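# Four arms sort stickered items into matching-color containers

## Task

Put every item into the container whose color matches the color of the sticker on that item.

## Robot and tools

Robots: four identical i2rt Big YAM arms named arm1, arm2, arm3 and arm4. Each has six revolute joints, a two-finger gripper and a wrist camera (arm1_cam_wrist to arm4_cam_wrist). Fixed room cameras: cam_room_a1, cam_room_a2, cam_room_b1, cam_room_b2. Calibrated foot (base_link) poses in the scene frame, each foot facing its own +x: arm1 x=-0.644 y=+1.377 z=+0.914 quat_wxyz=(+0.682, +0.007, +0.004, +0.731); arm2 x=-0.655 y=-0.555 z=+0.928 quat_wxyz=(+0.747, +0.002, +0.000, -0.665); arm3 x=+0.651 y=-1.332 z=+0.868 quat_wxyz=(+0.663, -0.004, -0.006, -0.748); arm4 x=+0.648 y=+0.477 z=+0.879 quat_wxyz=(+0.687, +0.001, +0.003, +0.727). Reach is roughly 1.0 m from the joint1 axis.

Frame: one shared scene frame, origin on the floor, +z up, metres. The hand point lies between the finger pads, about 1 cm back from the tips. Fingers point along the hand's +z; they open and close along its y. Printed hand positions may be off, more so when the arm is extended. hand_target is where the hand would be at the joint targets currently held; under load the hand may sit short of it.

Joints (absolute radians, tolerance for done in brackets): joint1_rad -2.879 to 2.879 (0.045), base yaw, positive counter-clockwise seen from above, 0 points along the foot's +x. joint2_rad 0 to 3.141 (0.14), shoulder, 0 is upper arm pointing back, increasing lifts it up then forward. joint3_rad 0 to 3.019 (0.09), elbow, 0 is folded, increasing opens. joint4_rad -1.692 to 1.57 (0.055), hand pitch, positive raises fingers. joint5_rad -1.57 to 1.57 (0.03), sideways swing, positive to the arm's right. joint6_rad -2.094 to 2.094 (0.035), roll, positive clockwise viewed from behind. gripper_m 0 to 0.093 (0.003), fingertip gap in metres; each pad pushes about 50 to 64 N, varying by gripper.

move: optional keys arm1..arm4 plus cameras. Each arm key is a separate object for that robot only; an omitted arm gets nothing new and keeps its old targets. Inside it: "joints", an object of absolute targets keyed by the joint names above (any subset); and/or "target", one list of seven numbers [x, y, z, qw, qx, qy, qz], an absolute hand pose in the scene frame (metres plus unit quaternion, same layout as the printed hand line); the hand travels in a straight line toward it from its current hand_target. With "target", "joints" may only contain gripper_m. "speed" (0.002 to 0.5 m/s, default 0.25; rotation capped at twice that in rad/s) needs a "target". All hand paths in one call finish together, paced by the slowest; each lasts 0.5 to 10 s and is cut off at 10 s; no action exceeds 15 s. Each control step clips the commanded pose to within 100 mm and 20 degrees of the measured hand, then solves damped IK, favouring position. Expect errors of a centimetre or more, lag, drift off the line, and overshoot of speed near full stretch. Joint-only moves can swing wide since joints move at different rates. Paths do not avoid obstacles or other arms. cameras: list of names or "all"; omitted or null gives all, [] gives none; unknown names or keys make the call invalid, out-of-range values get it refused. After a refusal or a stop, later move/wait/finished_scene calls in the same reply are skipped.

wait: seconds 0 to 10; commands nothing, returns full state and images. zoom_image: camera plus region [x0, y0, x1, y1] in pixels from the top-left, at most 504 by 504, only for a camera in the latest images. read_manual: section "licences" gives URDF licence text. finished_scene: scene = the current scene number; irreversible, call only when every item sits in its matching container and will stay there.

Results: per-arm joint_positions, Joint velocities (rad/s, gripper m/s; "within noise" means essentially still), joint torques (N m, positive toward larger angle; joints 3 and 4 wrap at ±28 and flip sign; offsets, friction and noise blur contact), hand and hand_target, joint_status and hand_status, on_its_own (uncommanded activity; "held at" is a target, not a reading), and a "move" line such as "move: arm1 done; arm2 time_out". Arms not in the action appear under "as last shown" with status "not commanded". The pictures line orders the images; frames can lag the state slightly. Status words: off_target (stopped short, maybe still pushing); time_out (each joint keeps a nearby target, within 0.375, 0.375, 0.113, 0.225, 0.075, 0.3 rad for joints 1 to 6, and pushes on; a loaded joint may sag); not_followed, "joint command not followed" or "pose unreachable" (a self/other-arm clearance check blocked it; the arm may keep trying until given new targets); limit_stop_at_motor_heat (resend the target). To relieve a push, command a joint its reported position.

Gripper: gripping a hard part at full force, the reading is up to about 0.005 m under its width (some read up to 0.002 m over). Closed on nothing reads 0.000 to 0.003. Just under first-contact width the grip is light; about 0.005 m below it (more for soft, small or round things) it is at full force, and soft items get crushed. Release by commanding well above the reading.

Avoid: knocking items off the work area or to the floor; releasing items while moving; slams, hard hits and sustained hard pushing (arms keep pushing on contact). Never let two robots press each other, including one gripper closing on another's fingers; the clearance check can be late and ignores fingers, gripper housings and wrist cameras. Loose objects may get nudged occasionally. Long loads, stretched poses or unreachable targets heat motors: a MOTOR HOT line appears at 85 °C, and at 100 °C the arm drops everything and goes limp for 30 to 60 s or more (OVER-TEMPERATURE FAULT), possibly without warning. Simulation continues while you deliberate, with the last commands held. Smooth, low-effort motion is preferred.

Each tool is called after "Call:" in YAML: its name, and indented under it one key for each argument.

## Session

Call:
move:

Scene clock: 0.00 s.
Joint torques (N m): no reading
Motor temperatures (°C): arm1=[21 23 26 23 21 21 21] | arm2=[23 24 25 22 22 20 23] | arm3=[24 23 23 23 24 23 23] | arm4=[22 21 23 22 24 21 24]
Heat: arm1: hottest joint3_rad 26 °C; arm2: hottest joint3_rad 25 °C; arm3: hottest joint1_rad 24 °C; arm4: hottest joint5_rad 24 °C.
Joint velocities: within noise
arm1.joint_positions: joint1_rad=-0.168 joint2_rad=+0.560 joint3_rad=+1.361 joint4_rad=-1.410 joint5_rad=+0.240 joint6_rad=+0.692 gripper_m=+0.09396
arm1.joint_status: not commanded
arm1.hand: x=-0.5745 y=+1.5715 z=+1.4388 quat_wxyz=(-0.303, +0.280, -0.837, -0.359) (m; scene frame)
arm1.hand_target: x=-0.5746 y=+1.5689 z=+1.4515 quat_wxyz=(-0.308, +0.276, -0.832, -0.370) (m; scene frame)
arm1.hand_status: not commanded
arm2.joint_positions: joint1_rad=+0.198 joint2_rad=+0.483 joint3_rad=+1.641 joint4_rad=-1.210 joint5_rad=-0.086 joint6_rad=-0.484 gripper_m=+0.09396
arm2.joint_status: not commanded
arm2.hand: x=-0.6069 y=-0.6635 z=+1.6316 quat_wxyz=(-0.468, -0.246, -0.683, +0.505) (m; scene frame)
arm2.hand_target: x=-0.6088 y=-0.6576 z=+1.6378 quat_wxyz=(-0.472, -0.244, -0.677, +0.510) (m; scene frame)
arm2.hand_status: not commanded
arm3.joint_positions: joint1_rad=+0.130 joint2_rad=+0.645 joint3_rad=+1.695 joint4_rad=-1.138 joint5_rad=+0.075 joint6_rad=+0.392 gripper_m=+0.09396
arm3.joint_status: not commanded
arm3.hand: x=+0.6386 y=-1.5165 z=+1.5921 quat_wxyz=(-0.552, -0.621, -0.389, +0.398) (m; scene frame)
arm3.hand_target: x=+0.6385 y=-1.5116 z=+1.6003 quat_wxyz=(-0.558, -0.615, -0.384, +0.402) (m; scene frame)
arm3.hand_status: not commanded
arm4.joint_positions: joint1_rad=+0.147 joint2_rad=+0.437 joint3_rad=+1.709 joint4_rad=-1.566 joint5_rad=+0.245 joint6_rad=+0.670 gripper_m=+0.09396
arm4.joint_status: not commanded
arm4.hand: x=+0.6820 y=+0.5376 z=+1.5262 quat_wxyz=(-0.292, +0.355, -0.719, -0.522) (m; scene frame)
arm4.hand_target: x=+0.6829 y=+0.5336 z=+1.5314 quat_wxyz=(-0.294, +0.352, -0.714, -0.529) (m; scene frame)
arm4.hand_status: not commanded
pictures: arm1_cam_wrist, arm2_cam_wrist, arm3_cam_wrist, arm4_cam_wrist, cam_room_a1, cam_room_a2, cam_room_b1, cam_room_b2
Images, in order (width x height): arm1_cam_wrist 672x504, arm2_cam_wrist 672x504, arm3_cam_wrist 672x504, arm4_cam_wrist 672x504, cam_room_a1 672x504, cam_room_a2 672x504, cam_room_b1 672x504, cam_room_b2 672x504.

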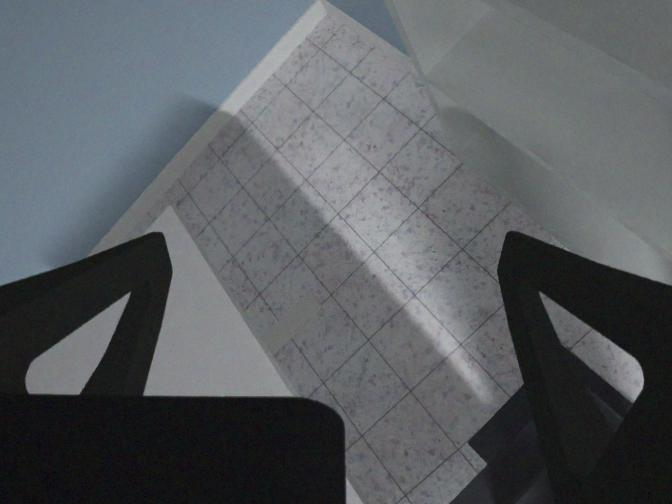

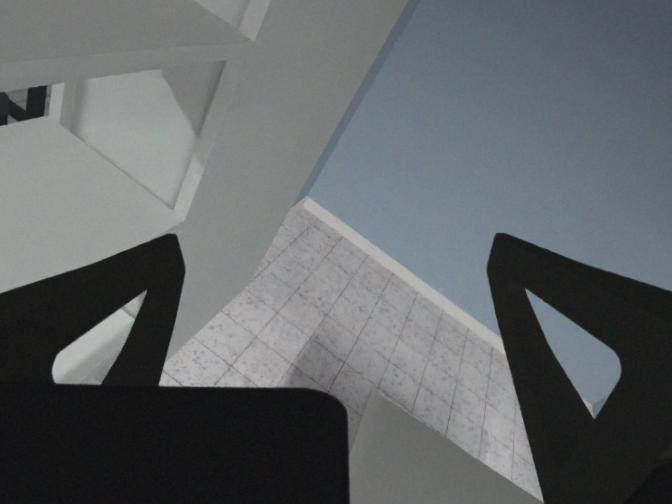

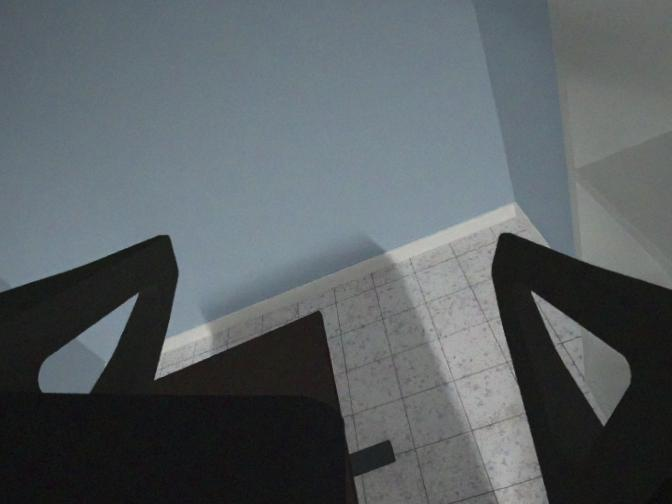

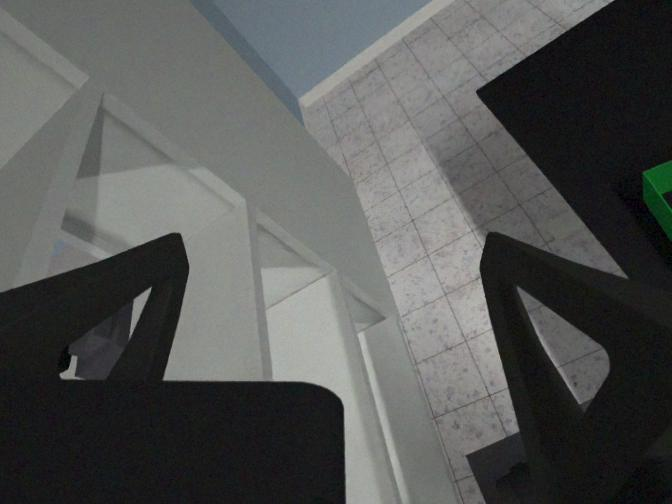

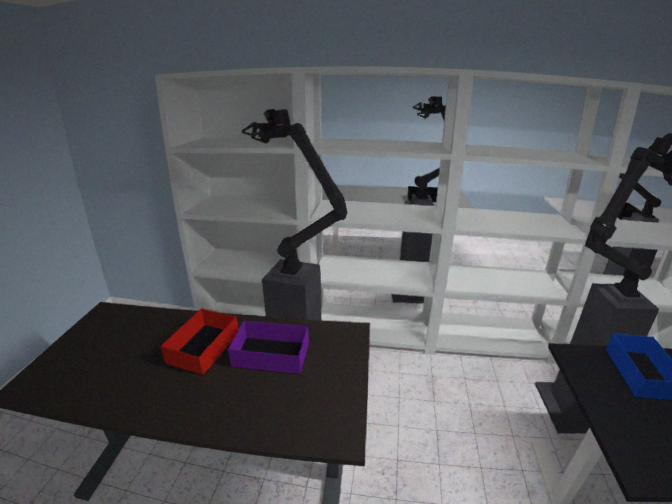

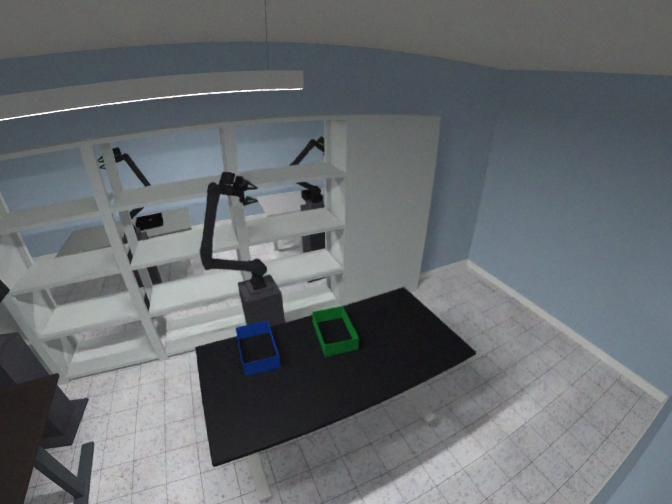

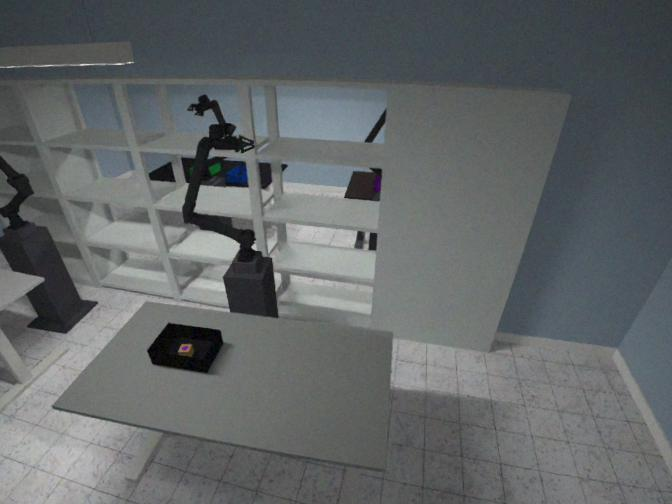

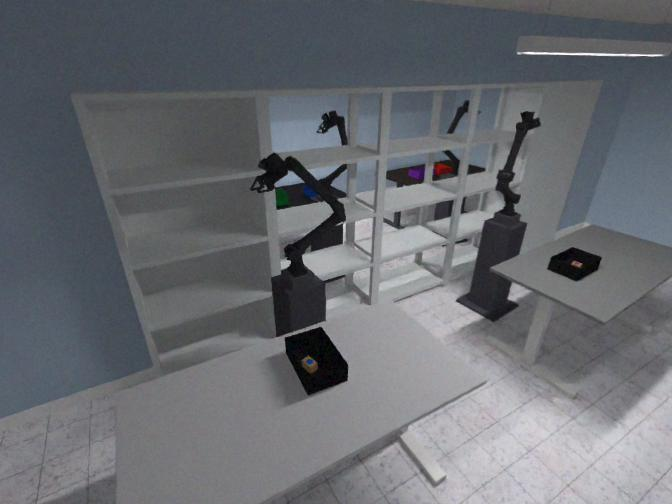

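Call:
move:
  arm1: {"joints":{"joint1_rad":1.5,"joint2_rad":1.2,"joint3_rad":1.3,"joint4_rad":-0.98,"joint5_rad":0,"joint6_rad":0}}
  arm2: {"joints":{"joint1_rad":-1.5,"joint2_rad":1.2,"joint3_rad":1.3,"joint4_rad":-0.98,"joint5_rad":0,"joint6_rad":0}}
  arm3: {"joints":{"joint1_rad":1.5,"joint2_rad":1.2,"joint3_rad":1.3,"joint4_rad":-0.98,"joint5_rad":0,"joint6_rad":0}}
  arm4: {"joints":{"joint1_rad":-1.5,"joint2_rad":1.2,"joint3_rad":1.3,"joint4_rad":-0.98,"joint5_rad":0,"joint6_rad":0}}
  cameras: ["arm1_cam_wrist","arm2_cam_wrist","arm3_cam_wrist","arm4_cam_wrist"]

Scene clock: 9.73 s.
Joint torques (N m): arm1=[-1.44 -8.53 13.44 1.84 0.08 -0.03] | arm2=[1.03 -11.99 13.15 2.32 -0.07 0.18] | arm3=[1.55 -9.23 12.01 1.28 0.14 -0.11] | arm4=[1.03 -11.22 11.52 1.52 0.05 -0.1]
Motor temperatures (°C): arm1=[21 24 28 23 21 21 21] | arm2=[23 24 26 22 22 20 23] | arm3=[24 23 24 23 24 23 23] | arm4=[22 22 23 22 24 21 24]
Heat: arm1: hottest joint3_rad 28 °C; arm2: hottest joint3_rad 26 °C; arm3: hottest joint1_rad 24 °C; arm4: hottest joint5_rad 24 °C.
move: arm1 done; arm2 done; arm3 done; arm4 done
Joint velocities: within noise
arm1.joint_positions: joint1_rad=+1.502 joint2_rad=+1.213 joint3_rad=+1.282 joint4_rad=-0.994 joint5_rad=-0.002 joint6_rad=+0.007 gripper_m=+0.09399
arm1.joint_status: all done
arm1.hand: x=-1.1202 y=+1.3767 z=+1.2601 quat_wxyz=(+0.001, +0.946, -0.003, -0.324) (m; scene frame)
arm1.hand_target: x=-1.1227 y=+1.3777 z=+1.2781 quat_wxyz=(-0.001, +0.938, +0.000, -0.346) (m; scene frame)
arm1.hand_status: not commanded
arm2.joint_positions: joint1_rad=-1.504 joint2_rad=+1.211 joint3_rad=+1.282 joint4_rad=-0.988 joint5_rad=+0.001 joint6_rad=-0.013 gripper_m=+0.09398
arm2.joint_status: all done
arm2.hand: x=-1.1303 y=-0.6440 z=+1.2676 quat_wxyz=(-0.026, -0.943, -0.093, +0.319) (m; scene frame)
arm2.hand_target: x=-1.1319 y=-0.6463 z=+1.2838 quat_wxyz=(-0.030, -0.937, -0.089, +0.336) (m; scene frame)
arm2.hand_status: not commanded
arm3.joint_positions: joint1_rad=+1.494 joint2_rad=+1.191 joint3_rad=+1.271 joint4_rad=-0.980 joint5_rad=-0.003 joint6_rad=+0.007 gripper_m=+0.09398
arm3.joint_status: all done
arm3.hand: x=+1.1193 y=-1.4205 z=+1.2144 quat_wxyz=(-0.329, -0.093, -0.939, +0.036) (m; scene frame)
arm3.hand_target: x=+1.1262 y=-1.4195 z=+1.2259 quat_wxyz=(-0.338, -0.088, -0.936, +0.039) (m; scene frame)
arm3.hand_status: not commanded
arm4.joint_positions: joint1_rad=-1.505 joint2_rad=+1.212 joint3_rad=+1.265 joint4_rad=-0.992 joint5_rad=+0.001 joint6_rad=+0.014 gripper_m=+0.09398
arm4.joint_status: all done
arm4.hand: x=+1.1251 y=+0.5363 z=+1.2075 quat_wxyz=(-0.308, +0.052, -0.950, -0.019) (m; scene frame)
arm4.hand_target: x=+1.1303 y=+0.5397 z=+1.2332 quat_wxyz=(-0.335, +0.060, -0.940, -0.020) (m; scene frame)
arm4.hand_status: not commanded
pictures: arm1_cam_wrist, arm2_cam_wrist, arm3_cam_wrist, arm4_cam_wrist
Images, in order (width x height): arm1_cam_wrist 672x504, arm2_cam_wrist 672x504, arm3_cam_wrist 672x504, arm4_cam_wrist 672x504.

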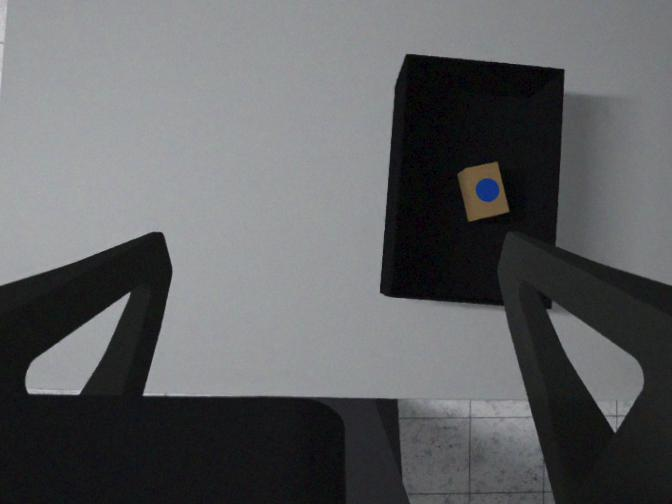

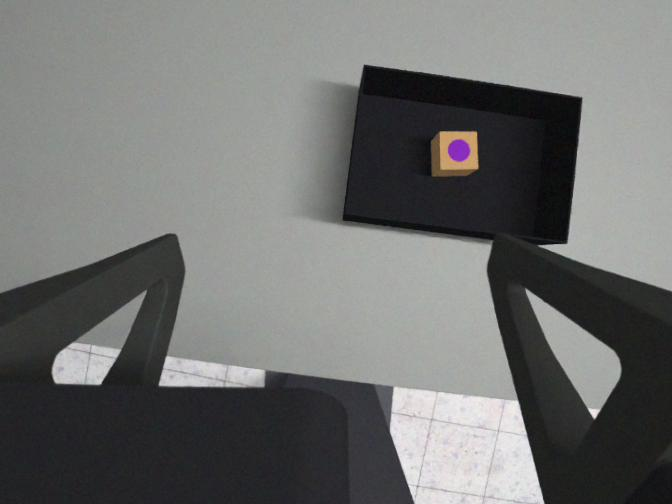

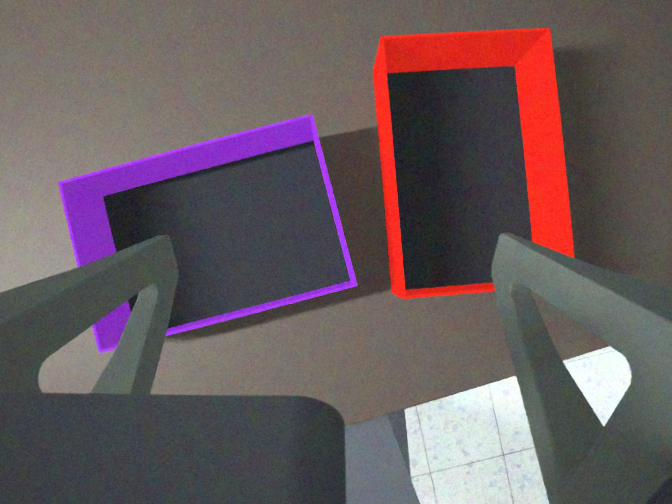

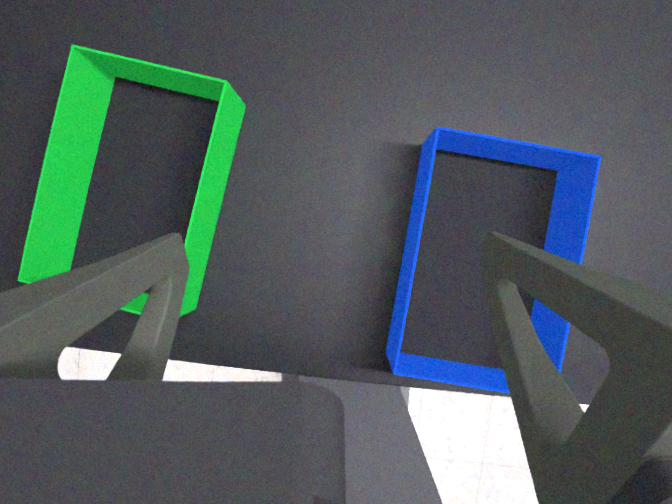

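Call:
zoom_image:
  camera: "arm1_cam_wrist"
  region: [410, 130, 570, 250]

Call:
zoom_image:
  camera: "arm2_cam_wrist"
  region: [380, 90, 540, 210]

Scaled by 3.150.

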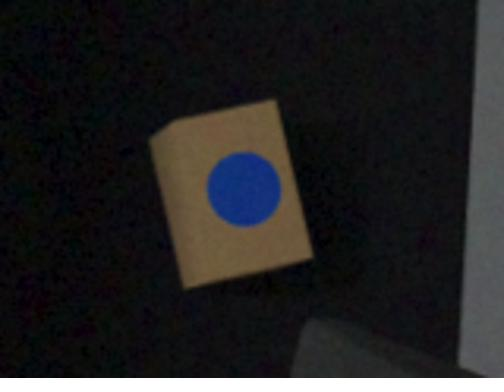

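Scaled by 3.150.

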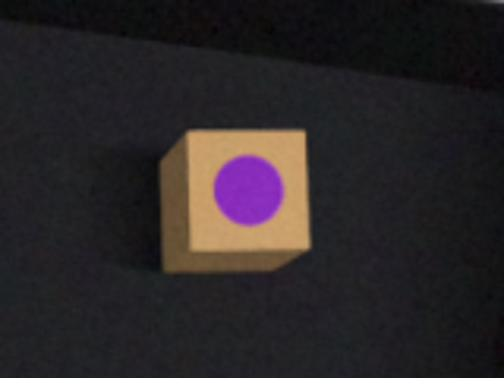

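Call:
move:
  arm1: {"target":[-1.232,1.562,0.915,-0.0259,-0.9611,-0.0968,0.2575],"joints":{"gripper_m":0.078}}
  arm2: {"target":[-1.332,-0.522,0.91,-0.0237,-0.9619,-0.0884,0.2577]}
  arm3: {"joints":{"joint1_rad":-1.45,"joint2_rad":0.5,"joint3_rad":1.4,"joint4_rad":-1.2}}
  arm4: {"joints":{"joint1_rad":1.5,"joint2_rad":0.5,"joint3_rad":1.4,"joint4_rad":-1.2}}
  cameras: ["arm1_cam_wrist","arm2_cam_wrist"]

Scene clock: 79.37 s.
Joint torques (N m): arm1=[-2.14 -14.92 12.9 1.62 -0.27 -0.06] | arm2=[0.44 -19.9 13.07 2.21 -0.31 -0.08] | arm3=[0.56 4.25 7.97 1.48 -0.01 -0.11] | arm4=[1.08 5.25 6.97 1.16 0.11 -0.07]
Motor temperatures (°C): arm1=[21 24 34 23 21 21 21] | arm2=[23 25 33 22 22 20 23] | arm3=[24 24 28 23 24 23 23] | arm4=[22 22 34 22 24 21 24]
Heat: arm1: hottest joint3_rad 34 °C; arm2: hottest joint3_rad 33 °C; arm3: hottest joint3_rad 28 °C; arm4: hottest joint3_rad 34 °C.
move: arm1 off_target; arm2 off_target; arm3 done; arm4 done
Joint velocities: within noise
arm1.joint_positions: joint1_rad=+1.127 joint2_rad=+1.944 joint3_rad=+1.183 joint4_rad=-0.443 joint5_rad=-0.272 joint6_rad=-0.509 gripper_m=+0.07806
arm1.joint_status: all done
arm1.hand: x=-1.2057 y=+1.5495 z=+0.8944 quat_wxyz=(+0.041, +0.969, +0.090, -0.228) (m; scene frame)
arm1.hand_target: x=-1.2304 y=+1.5616 z=+0.9161 quat_wxyz=(+0.026, +0.961, +0.097, -0.258) (m; scene frame)
arm1.hand_status: off_target (0.036 m and 4.0 deg from the pose sent, 0.407 m and 14.2 deg at the start)
arm2.joint_positions: joint1_rad=-1.766 joint2_rad=+2.036 joint3_rad=+1.332 joint4_rad=-0.404 joint5_rad=-0.130 joint6_rad=-0.215 gripper_m=+0.09398
arm2.joint_status: not commanded
arm2.hand: x=-1.3073 y=-0.5259 z=+0.8996 quat_wxyz=(-0.028, -0.968, -0.081, +0.235) (m; scene frame)
arm2.hand_target: x=-1.3305 y=-0.5219 z=+0.9106 quat_wxyz=(-0.023, -0.962, -0.088, +0.258) (m; scene frame)
arm2.hand_status: off_target (0.027 m and 2.9 deg from the pose sent, 0.428 m and 7.4 deg at the start)
arm3.joint_positions: joint1_rad=-1.439 joint2_rad=+0.497 joint3_rad=+1.390 joint4_rad=-1.193 joint5_rad=+0.001 joint6_rad=+0.006 gripper_m=+0.09400
arm3.joint_status: all done
arm3.hand: x=+0.4545 y=-1.3251 z=+1.4627 quat_wxyz=(-0.010, -0.805, +0.002, +0.593) (m; scene frame)
arm3.hand_target: x=+0.4557 y=-1.3230 z=+1.4654 quat_wxyz=(-0.005, -0.805, +0.004, +0.593) (m; scene frame)
arm3.hand_status: not commanded
arm4.joint_positions: joint1_rad=+1.497 joint2_rad=+0.489 joint3_rad=+1.394 joint4_rad=-1.188 joint5_rad=-0.001 joint6_rad=+0.012 gripper_m=+0.09402
arm4.joint_status: all done
arm4.hand: x=+0.4594 y=+0.4831 z=+1.4800 quat_wxyz=(+0.000, +0.798, -0.013, -0.602) (m; scene frame)
arm4.hand_target: x=+0.4562 y=+0.4826 z=+1.4782 quat_wxyz=(-0.003, +0.803, -0.007, -0.595) (m; scene frame)
arm4.hand_status: not commanded
pictures: arm1_cam_wrist, arm2_cam_wrist
Images, in order (width x height): arm1_cam_wrist 672x504, arm2_cam_wrist 672x504.

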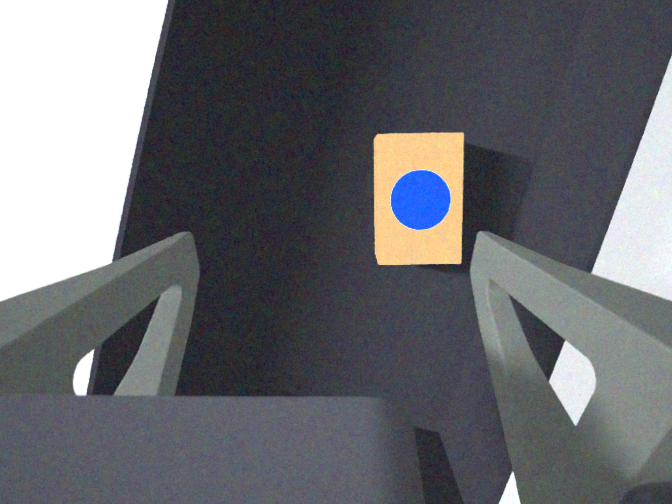

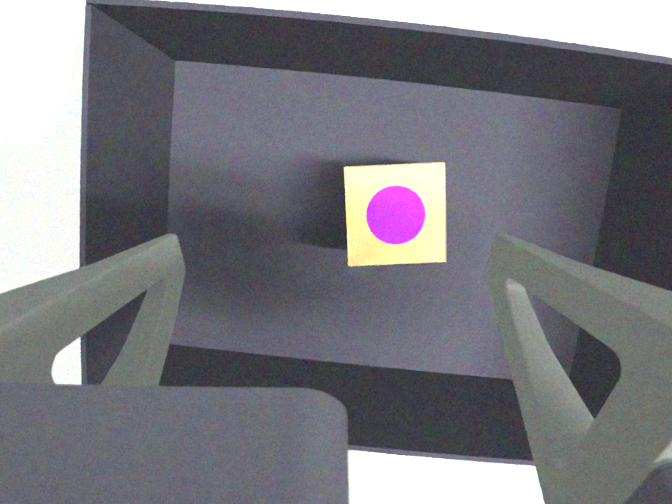

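Call:
move:
  arm1: {"target":[-1.247,1.599,0.855,-0.0259,-0.9611,-0.0968,0.2575],"speed":0.2}
  arm2: {"target":[-1.339,-0.494,0.846,-0.0237,-0.9619,-0.0884,0.2577],"speed":0.2}
  cameras: ["arm1_cam_wrist","arm2_cam_wrist"]

Scene clock: 91.47 s.
Joint torques (N m): arm1=[-1.85 -16.85 11.85 1.57 -0.24 -0.05] | arm2=[0.85 -21.07 11.96 2.4 -0.32 -0.08] | arm3=[0.5 4.25 7.94 1.52 -0.01 -0.11] | arm4=[0.91 5.19 6.97 1.01 0.09 -0.08]
Motor temperatures (°C): arm1=[21 25 34 23 21 21 21] | arm2=[23 25 34 22 22 20 23] | arm3=[24 24 28 23 24 23 23] | arm4=[22 22 33 22 24 21 24]
Heat: arm1: hottest joint3_rad 34 °C; arm2: hottest joint3_rad 34 °C; arm3: hottest joint3_rad 28 °C; arm4: hottest joint3_rad 33 °C.
move: arm1 off_target; arm2 off_target
Joint velocities: within noise
arm1.joint_positions: joint1_rad=+1.073 joint2_rad=+2.109 joint3_rad=+1.265 joint4_rad=-0.373 joint5_rad=-0.293 joint6_rad=-0.557 gripper_m=+0.07806
arm1.joint_status: not commanded
arm1.hand: x=-1.2208 y=+1.5868 z=+0.8349 quat_wxyz=(+0.042, +0.969, +0.089, -0.229) (m; scene frame)
arm1.hand_target: x=-1.2455 y=+1.5985 z=+0.8560 quat_wxyz=(+0.026, +0.961, +0.097, -0.257) (m; scene frame)
arm1.hand_status: off_target (0.035 m and 4.0 deg from the pose sent, 0.076 m and 4.0 deg at the start)
arm2.joint_positions: joint1_rad=-1.815 joint2_rad=+2.170 joint3_rad=+1.359 joint4_rad=-0.307 joint5_rad=-0.153 joint6_rad=-0.254 gripper_m=+0.09398
arm2.joint_status: not commanded
arm2.hand: x=-1.3144 y=-0.4962 z=+0.8360 quat_wxyz=(-0.029, -0.969, -0.079, +0.233) (m; scene frame)
arm2.hand_target: x=-1.3377 y=-0.4941 z=+0.8468 quat_wxyz=(-0.024, -0.962, -0.088, +0.258) (m; scene frame)
arm2.hand_status: off_target (0.027 m and 3.2 deg from the pose sent, 0.070 m and 2.9 deg at the start)
arm3, arm4: as last shown
pictures: arm1_cam_wrist, arm2_cam_wrist
Images, in order (width x height): arm1_cam_wrist 672x504, arm2_cam_wrist 672x504.

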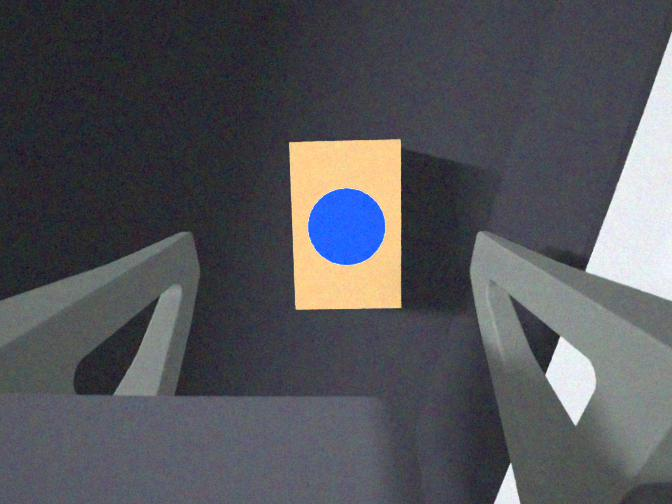

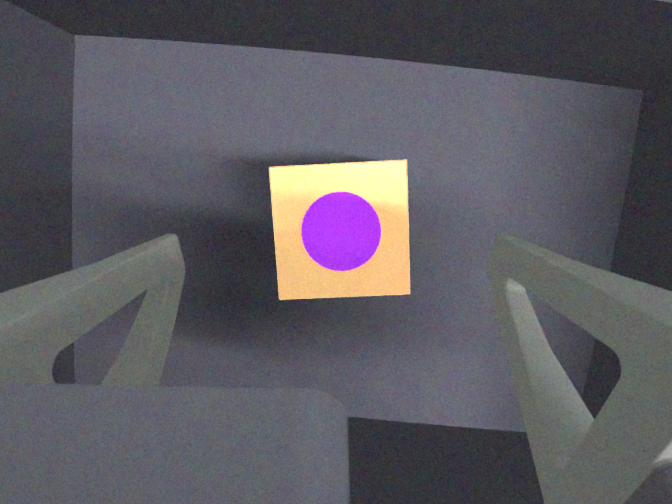

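Call:
move:
  arm1: {"target":[-1.248,1.602,0.770,-0.0259,-0.9611,-0.0968,0.2575],"speed":0.15}
  arm2: {"target":[-1.340,-0.492,0.762,-0.0237,-0.9619,-0.0884,0.2577],"speed":0.15}
  cameras: ["arm1_cam_wrist","arm2_cam_wrist"]

Scene clock: 101.40 s.
Joint torques (N m): arm1=[-2.55 -16.5 10.39 1.62 -0.13 -0.05] | arm2=[0.44 -21.54 10.54 2.39 -0.34 -0.08] | arm3=[0.44 4.19 7.98 1.52 -0.01 -0.11] | arm4=[1.26 5.13 6.87 1.07 0.09 -0.08]
Motor temperatures (°C): arm1=[21 25 34 23 22 21 21] | arm2=[23 25 34 22 22 20 23] | arm3=[24 24 28 23 24 23 23] | arm4=[22 22 32 22 24 21 24]
Heat: arm1: hottest joint3_rad 34 °C; arm2: hottest joint3_rad 34 °C; arm3: hottest joint3_rad 28 °C; arm4: hottest joint3_rad 32 °C.
move: arm1 off_target; arm2 off_target
Joint velocities: within noise
arm1.joint_positions: joint1_rad=+1.077 joint2_rad=+2.271 joint3_rad=+1.289 joint4_rad=-0.222 joint5_rad=-0.299 joint6_rad=-0.564 gripper_m=+0.07803
arm1.joint_status: not commanded
arm1.hand: x=-1.2274 y=+1.5859 z=+0.7599 quat_wxyz=(+0.041, +0.966, +0.095, -0.236) (m; scene frame)
arm1.hand_target: x=-1.2468 y=+1.6016 z=+0.7709 quat_wxyz=(+0.026, +0.961, +0.097, -0.257) (m; scene frame)
arm1.hand_status: off_target (0.028 m and 3.1 deg from the pose sent, 0.072 m and 4.0 deg at the start)
arm2.joint_positions: joint1_rad=-1.815 joint2_rad=+2.332 joint3_rad=+1.394 joint4_rad=-0.168 joint5_rad=-0.154 joint6_rad=-0.257 gripper_m=+0.09398
arm2.joint_status: not commanded
arm2.hand: x=-1.3200 y=-0.4954 z=+0.7588 quat_wxyz=(-0.028, -0.967, -0.081, +0.239) (m; scene frame)
arm2.hand_target: x=-1.3390 y=-0.4920 z=+0.7626 quat_wxyz=(-0.024, -0.962, -0.088, +0.258) (m; scene frame)
arm2.hand_status: off_target (0.020 m and 2.5 deg from the pose sent, 0.079 m and 3.1 deg at the start)
arm3, arm4: as last shown
pictures: arm1_cam_wrist, arm2_cam_wrist
Images, in order (width x height): arm1_cam_wrist 672x504, arm2_cam_wrist 672x504.

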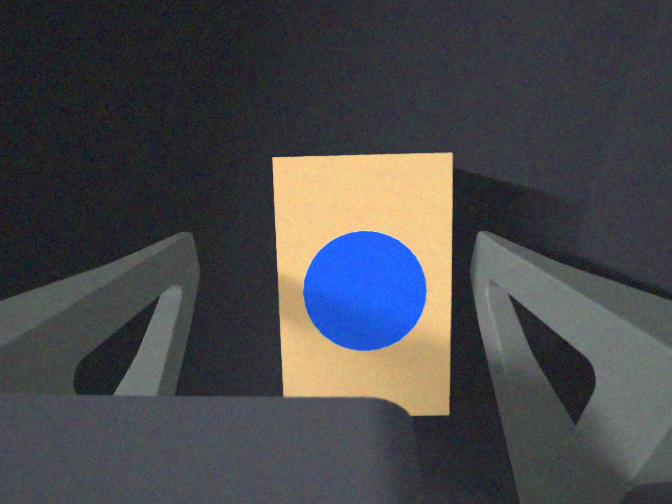

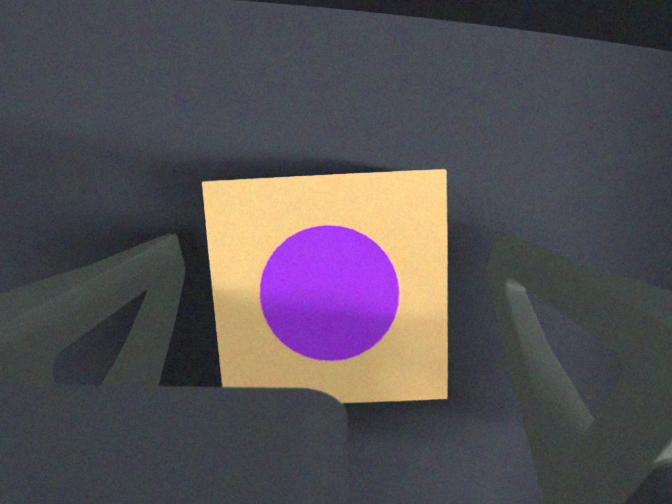

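Call:
move:
  arm1: {"target":[-1.244,1.612,0.757,-0.0259,-0.9611,-0.0968,0.2575],"speed":0.1}
  arm2: {"target":[-1.334,-0.492,0.748,-0.0237,-0.9619,-0.0884,0.2577],"speed":0.1}
  cameras: ["arm1_cam_wrist","arm2_cam_wrist"]

Scene clock: 108.60 s.
Joint torques (N m): arm1=[-3.25 -16.15 10.43 1.62 -0.12 -0.04] | arm2=[0.44 -20.13 9.48 2.45 -0.33 -0.09] | arm3=[0.62 4.25 7.97 1.48 -0.02 -0.11] | arm4=[0.97 5.01 6.97 1.11 0.1 -0.09]
Motor temperatures (°C): arm1=[21 25 34 23 21 21 21] | arm2=[23 26 33 22 22 20 23] | arm3=[24 24 28 23 24 23 23] | arm4=[22 22 32 22 24 21 24]
Heat: arm1: hottest joint3_rad 34 °C; arm2: hottest joint3_rad 33 °C; arm3: hottest joint3_rad 28 °C; arm4: hottest joint3_rad 32 °C.
move: arm1 off_target; arm2 off_target
Joint velocities: within noise
arm1.joint_positions: joint1_rad=+1.069 joint2_rad=+2.289 joint3_rad=+1.294 joint4_rad=-0.209 joint5_rad=-0.306 joint6_rad=-0.580 gripper_m=+0.07803
arm1.joint_status: not commanded
arm1.hand: x=-1.2266 y=+1.5897 z=+0.7521 quat_wxyz=(+0.041, +0.965, +0.099, -0.238) (m; scene frame)
arm1.hand_target: x=-1.2426 y=+1.6118 z=+0.7579 quat_wxyz=(+0.025, +0.961, +0.097, -0.257) (m; scene frame)
arm1.hand_status: off_target (0.029 m and 2.9 deg from the pose sent, 0.031 m and 3.1 deg at the start)
arm2.joint_positions: joint1_rad=-1.815 joint2_rad=+2.337 joint3_rad=+1.394 joint4_rad=-0.136 joint5_rad=-0.154 joint6_rad=-0.258 gripper_m=+0.09398
arm2.joint_status: not commanded
arm2.hand: x=-1.3254 y=-0.4949 z=+0.7590 quat_wxyz=(-0.026, -0.964, -0.082, +0.251) (m; scene frame)
arm2.hand_target: x=-1.3332 y=-0.4920 z=+0.7482 quat_wxyz=(-0.024, -0.962, -0.088, +0.258) (m; scene frame)
arm2.hand_status: off_target (0.014 m and 1.1 deg from the pose sent, 0.018 m and 2.5 deg at the start)
arm3, arm4: as last shown
pictures: arm1_cam_wrist, arm2_cam_wrist
Images, in order (width x height): arm1_cam_wrist 672x504, arm2_cam_wrist 672x504.

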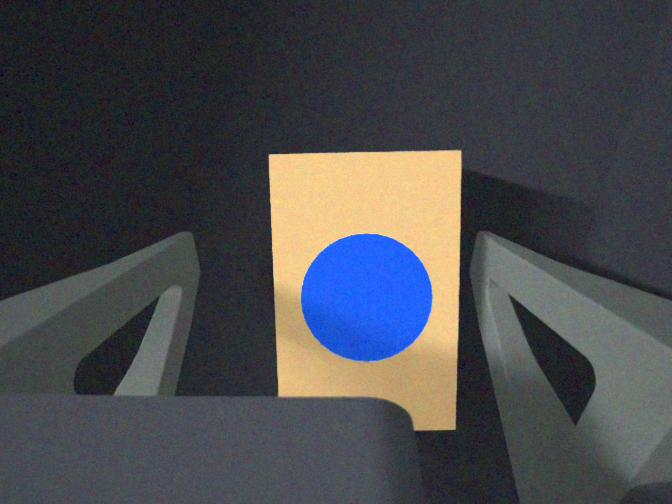

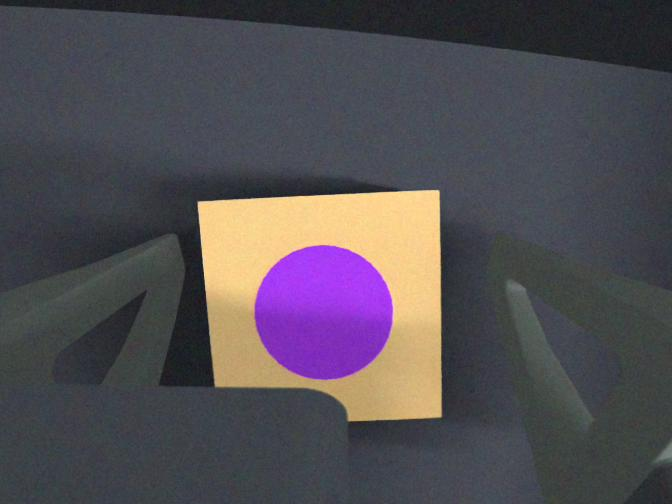

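Call:
move:
  arm1: {"target":[-1.236,1.620,0.746,-0.0259,-0.9611,-0.0968,0.2575],"speed":0.1}
  arm2: {"target":[-1.322,-0.492,0.757,-0.0237,-0.9619,-0.0884,0.2577],"speed":0.1}
  cameras: ["arm1_cam_wrist","arm2_cam_wrist"]

Scene clock: 119.10 s.
Joint torques (N m): arm1=[-3.02 -15.97 10.03 1.57 -0.18 -0.06] | arm2=[0.21 -23.18 6.22 2.43 -0.34 -0.08] | arm3=[0.5 4.13 7.97 1.54 -0.01 -0.11] | arm4=[0.91 5.3 6.93 1.06 0.13 -0.11]
Motor temperatures (°C): arm1=[21 26 34 23 21 21 21] | arm2=[23 26 32 22 22 20 23] | arm3=[24 24 28 23 24 23 23] | arm4=[22 22 31 22 24 21 24]
Heat: arm1: hottest joint3_rad 34 °C; arm2: hottest joint3_rad 32 °C; arm3: hottest joint3_rad 28 °C; arm4: hottest joint3_rad 31 °C.
move: arm1 off_target; arm2 done
Joint velocities: within noise
arm1.joint_positions: joint1_rad=+1.047 joint2_rad=+2.309 joint3_rad=+1.294 joint4_rad=-0.190 joint5_rad=-0.313 joint6_rad=-0.597 gripper_m=+0.07803
arm1.joint_status: not commanded
arm1.hand: x=-1.2206 y=+1.6000 z=+0.7422 quat_wxyz=(+0.040, +0.965, +0.098, -0.240) (m; scene frame)
arm1.hand_target: x=-1.2349 y=+1.6197 z=+0.7468 quat_wxyz=(+0.026, +0.961, +0.097, -0.257) (m; scene frame)
arm1.hand_status: off_target (0.026 m and 2.7 deg from the pose sent, 0.032 m and 2.9 deg at the start)
arm2.joint_positions: joint1_rad=-1.815 joint2_rad=+2.337 joint3_rad=+1.387 joint4_rad=-0.126 joint5_rad=-0.156 joint6_rad=-0.260 gripper_m=+0.09398
arm2.joint_status: not commanded
arm2.hand: x=-1.3239 y=-0.4953 z=+0.7578 quat_wxyz=(-0.026, -0.964, -0.083, +0.253) (m; scene frame)
arm2.hand_target: x=-1.3220 y=-0.4920 z=+0.7570 quat_wxyz=(-0.024, -0.962, -0.088, +0.258) (m; scene frame)
arm2.hand_status: done (0.004 m and 0.8 deg from the pose sent, 0.005 m and 1.1 deg at the start)
arm3, arm4: as last shown
pictures: arm1_cam_wrist, arm2_cam_wrist
Images, in order (width x height): arm1_cam_wrist 672x504, arm2_cam_wrist 672x504.

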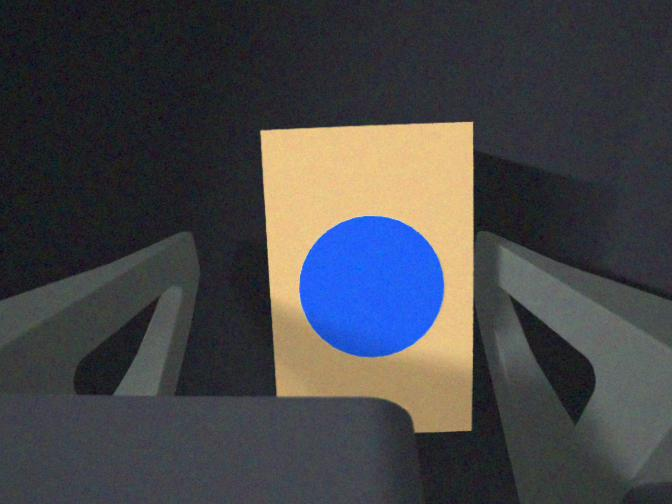

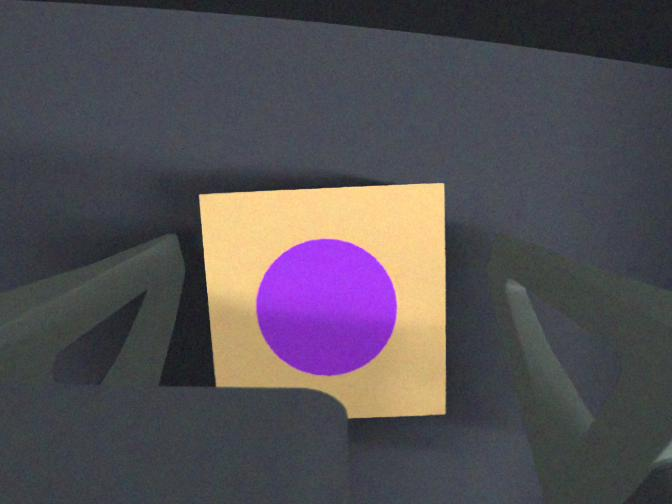

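Call:
move:
  arm1: {"joints":{"gripper_m":0.03}}
  arm2: {"joints":{"gripper_m":0.038}}
  cameras: ["arm1_cam_wrist","arm2_cam_wrist"]

Scene clock: 122.97 s.
Joint torques (N m): arm1=[-2.43 -16.15 9.98 1.7 -0.17 -0.07] | arm2=[0.15 -23.18 6.22 2.39 -0.28 -0.05] | arm3=[0.32 4.31 7.95 1.54 -0.02 -0.11] | arm4=[1.26 5.3 6.95 1.11 0.09 -0.06]
Motor temperatures (°C): arm1=[21 26 34 23 21 21 21] | arm2=[23 26 32 22 22 20 23] | arm3=[24 24 28 23 24 23 23] | arm4=[22 22 31 22 24 21 24]
Heat: arm1: hottest joint3_rad 34 °C; arm2: hottest joint3_rad 32 °C; arm3: hottest joint3_rad 28 °C; arm4: hottest joint3_rad 31 °C.
move: arm1 off_target; arm2 off_target
Joint velocities: within noise
arm1.joint_positions: joint1_rad=+1.039 joint2_rad=+2.309 joint3_rad=+1.295 joint4_rad=-0.189 joint5_rad=-0.313 joint6_rad=-0.599 gripper_m=+0.04380
arm1.joint_status: gripper_m off_target (ended at +0.04383, target +0.03000)
arm1.hand: x=-1.2191 y=+1.6053 z=+0.7424 quat_wxyz=(+0.039, +0.965, +0.095, -0.241) (m; scene frame)
arm1.hand_target: x=-1.2348 y=+1.6197 z=+0.7468 quat_wxyz=(+0.026, +0.961, +0.097, -0.257) (m; scene frame)
arm1.hand_status: not commanded
arm2.joint_positions: joint1_rad=-1.815 joint2_rad=+2.337 joint3_rad=+1.387 joint4_rad=-0.125 joint5_rad=-0.157 joint6_rad=-0.263 gripper_m=+0.05315
arm2.joint_status: gripper_m off_target (ended at +0.05318, target +0.03800)
arm2.hand: x=-1.3241 y=-0.4954 z=+0.7579 quat_wxyz=(-0.026, -0.963, -0.085, +0.254) (m; scene frame)
arm2.hand_target: x=-1.3220 y=-0.4919 z=+0.7570 quat_wxyz=(-0.024, -0.962, -0.088, +0.257) (m; scene frame)
arm2.hand_status: not commanded
arm3, arm4: as last shown
pictures: arm1_cam_wrist, arm2_cam_wrist
Images, in order (width x height): arm1_cam_wrist 672x504, arm2_cam_wrist 672x504.

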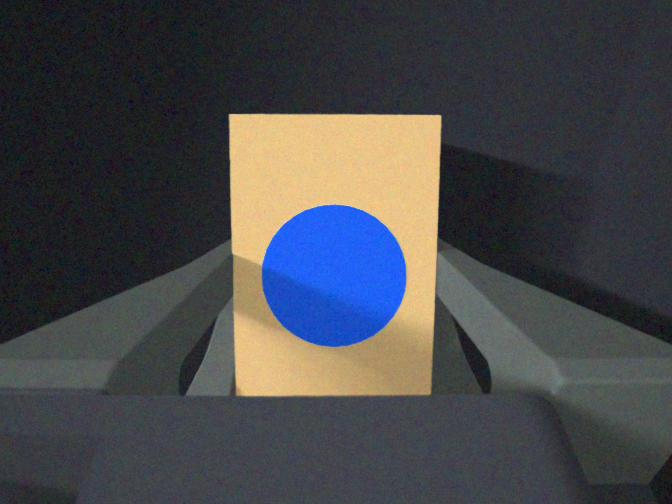

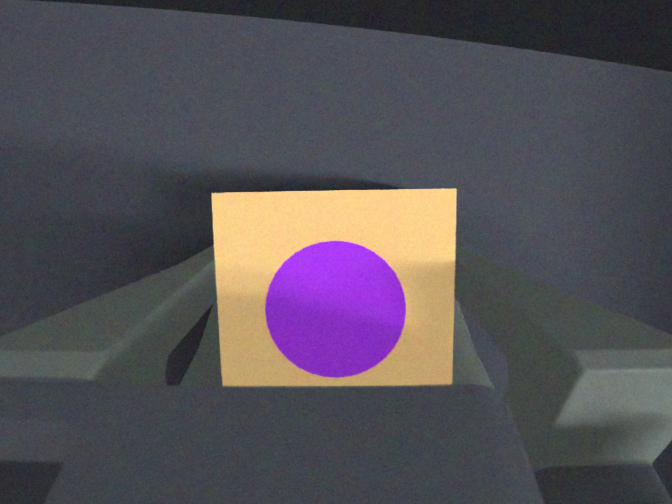

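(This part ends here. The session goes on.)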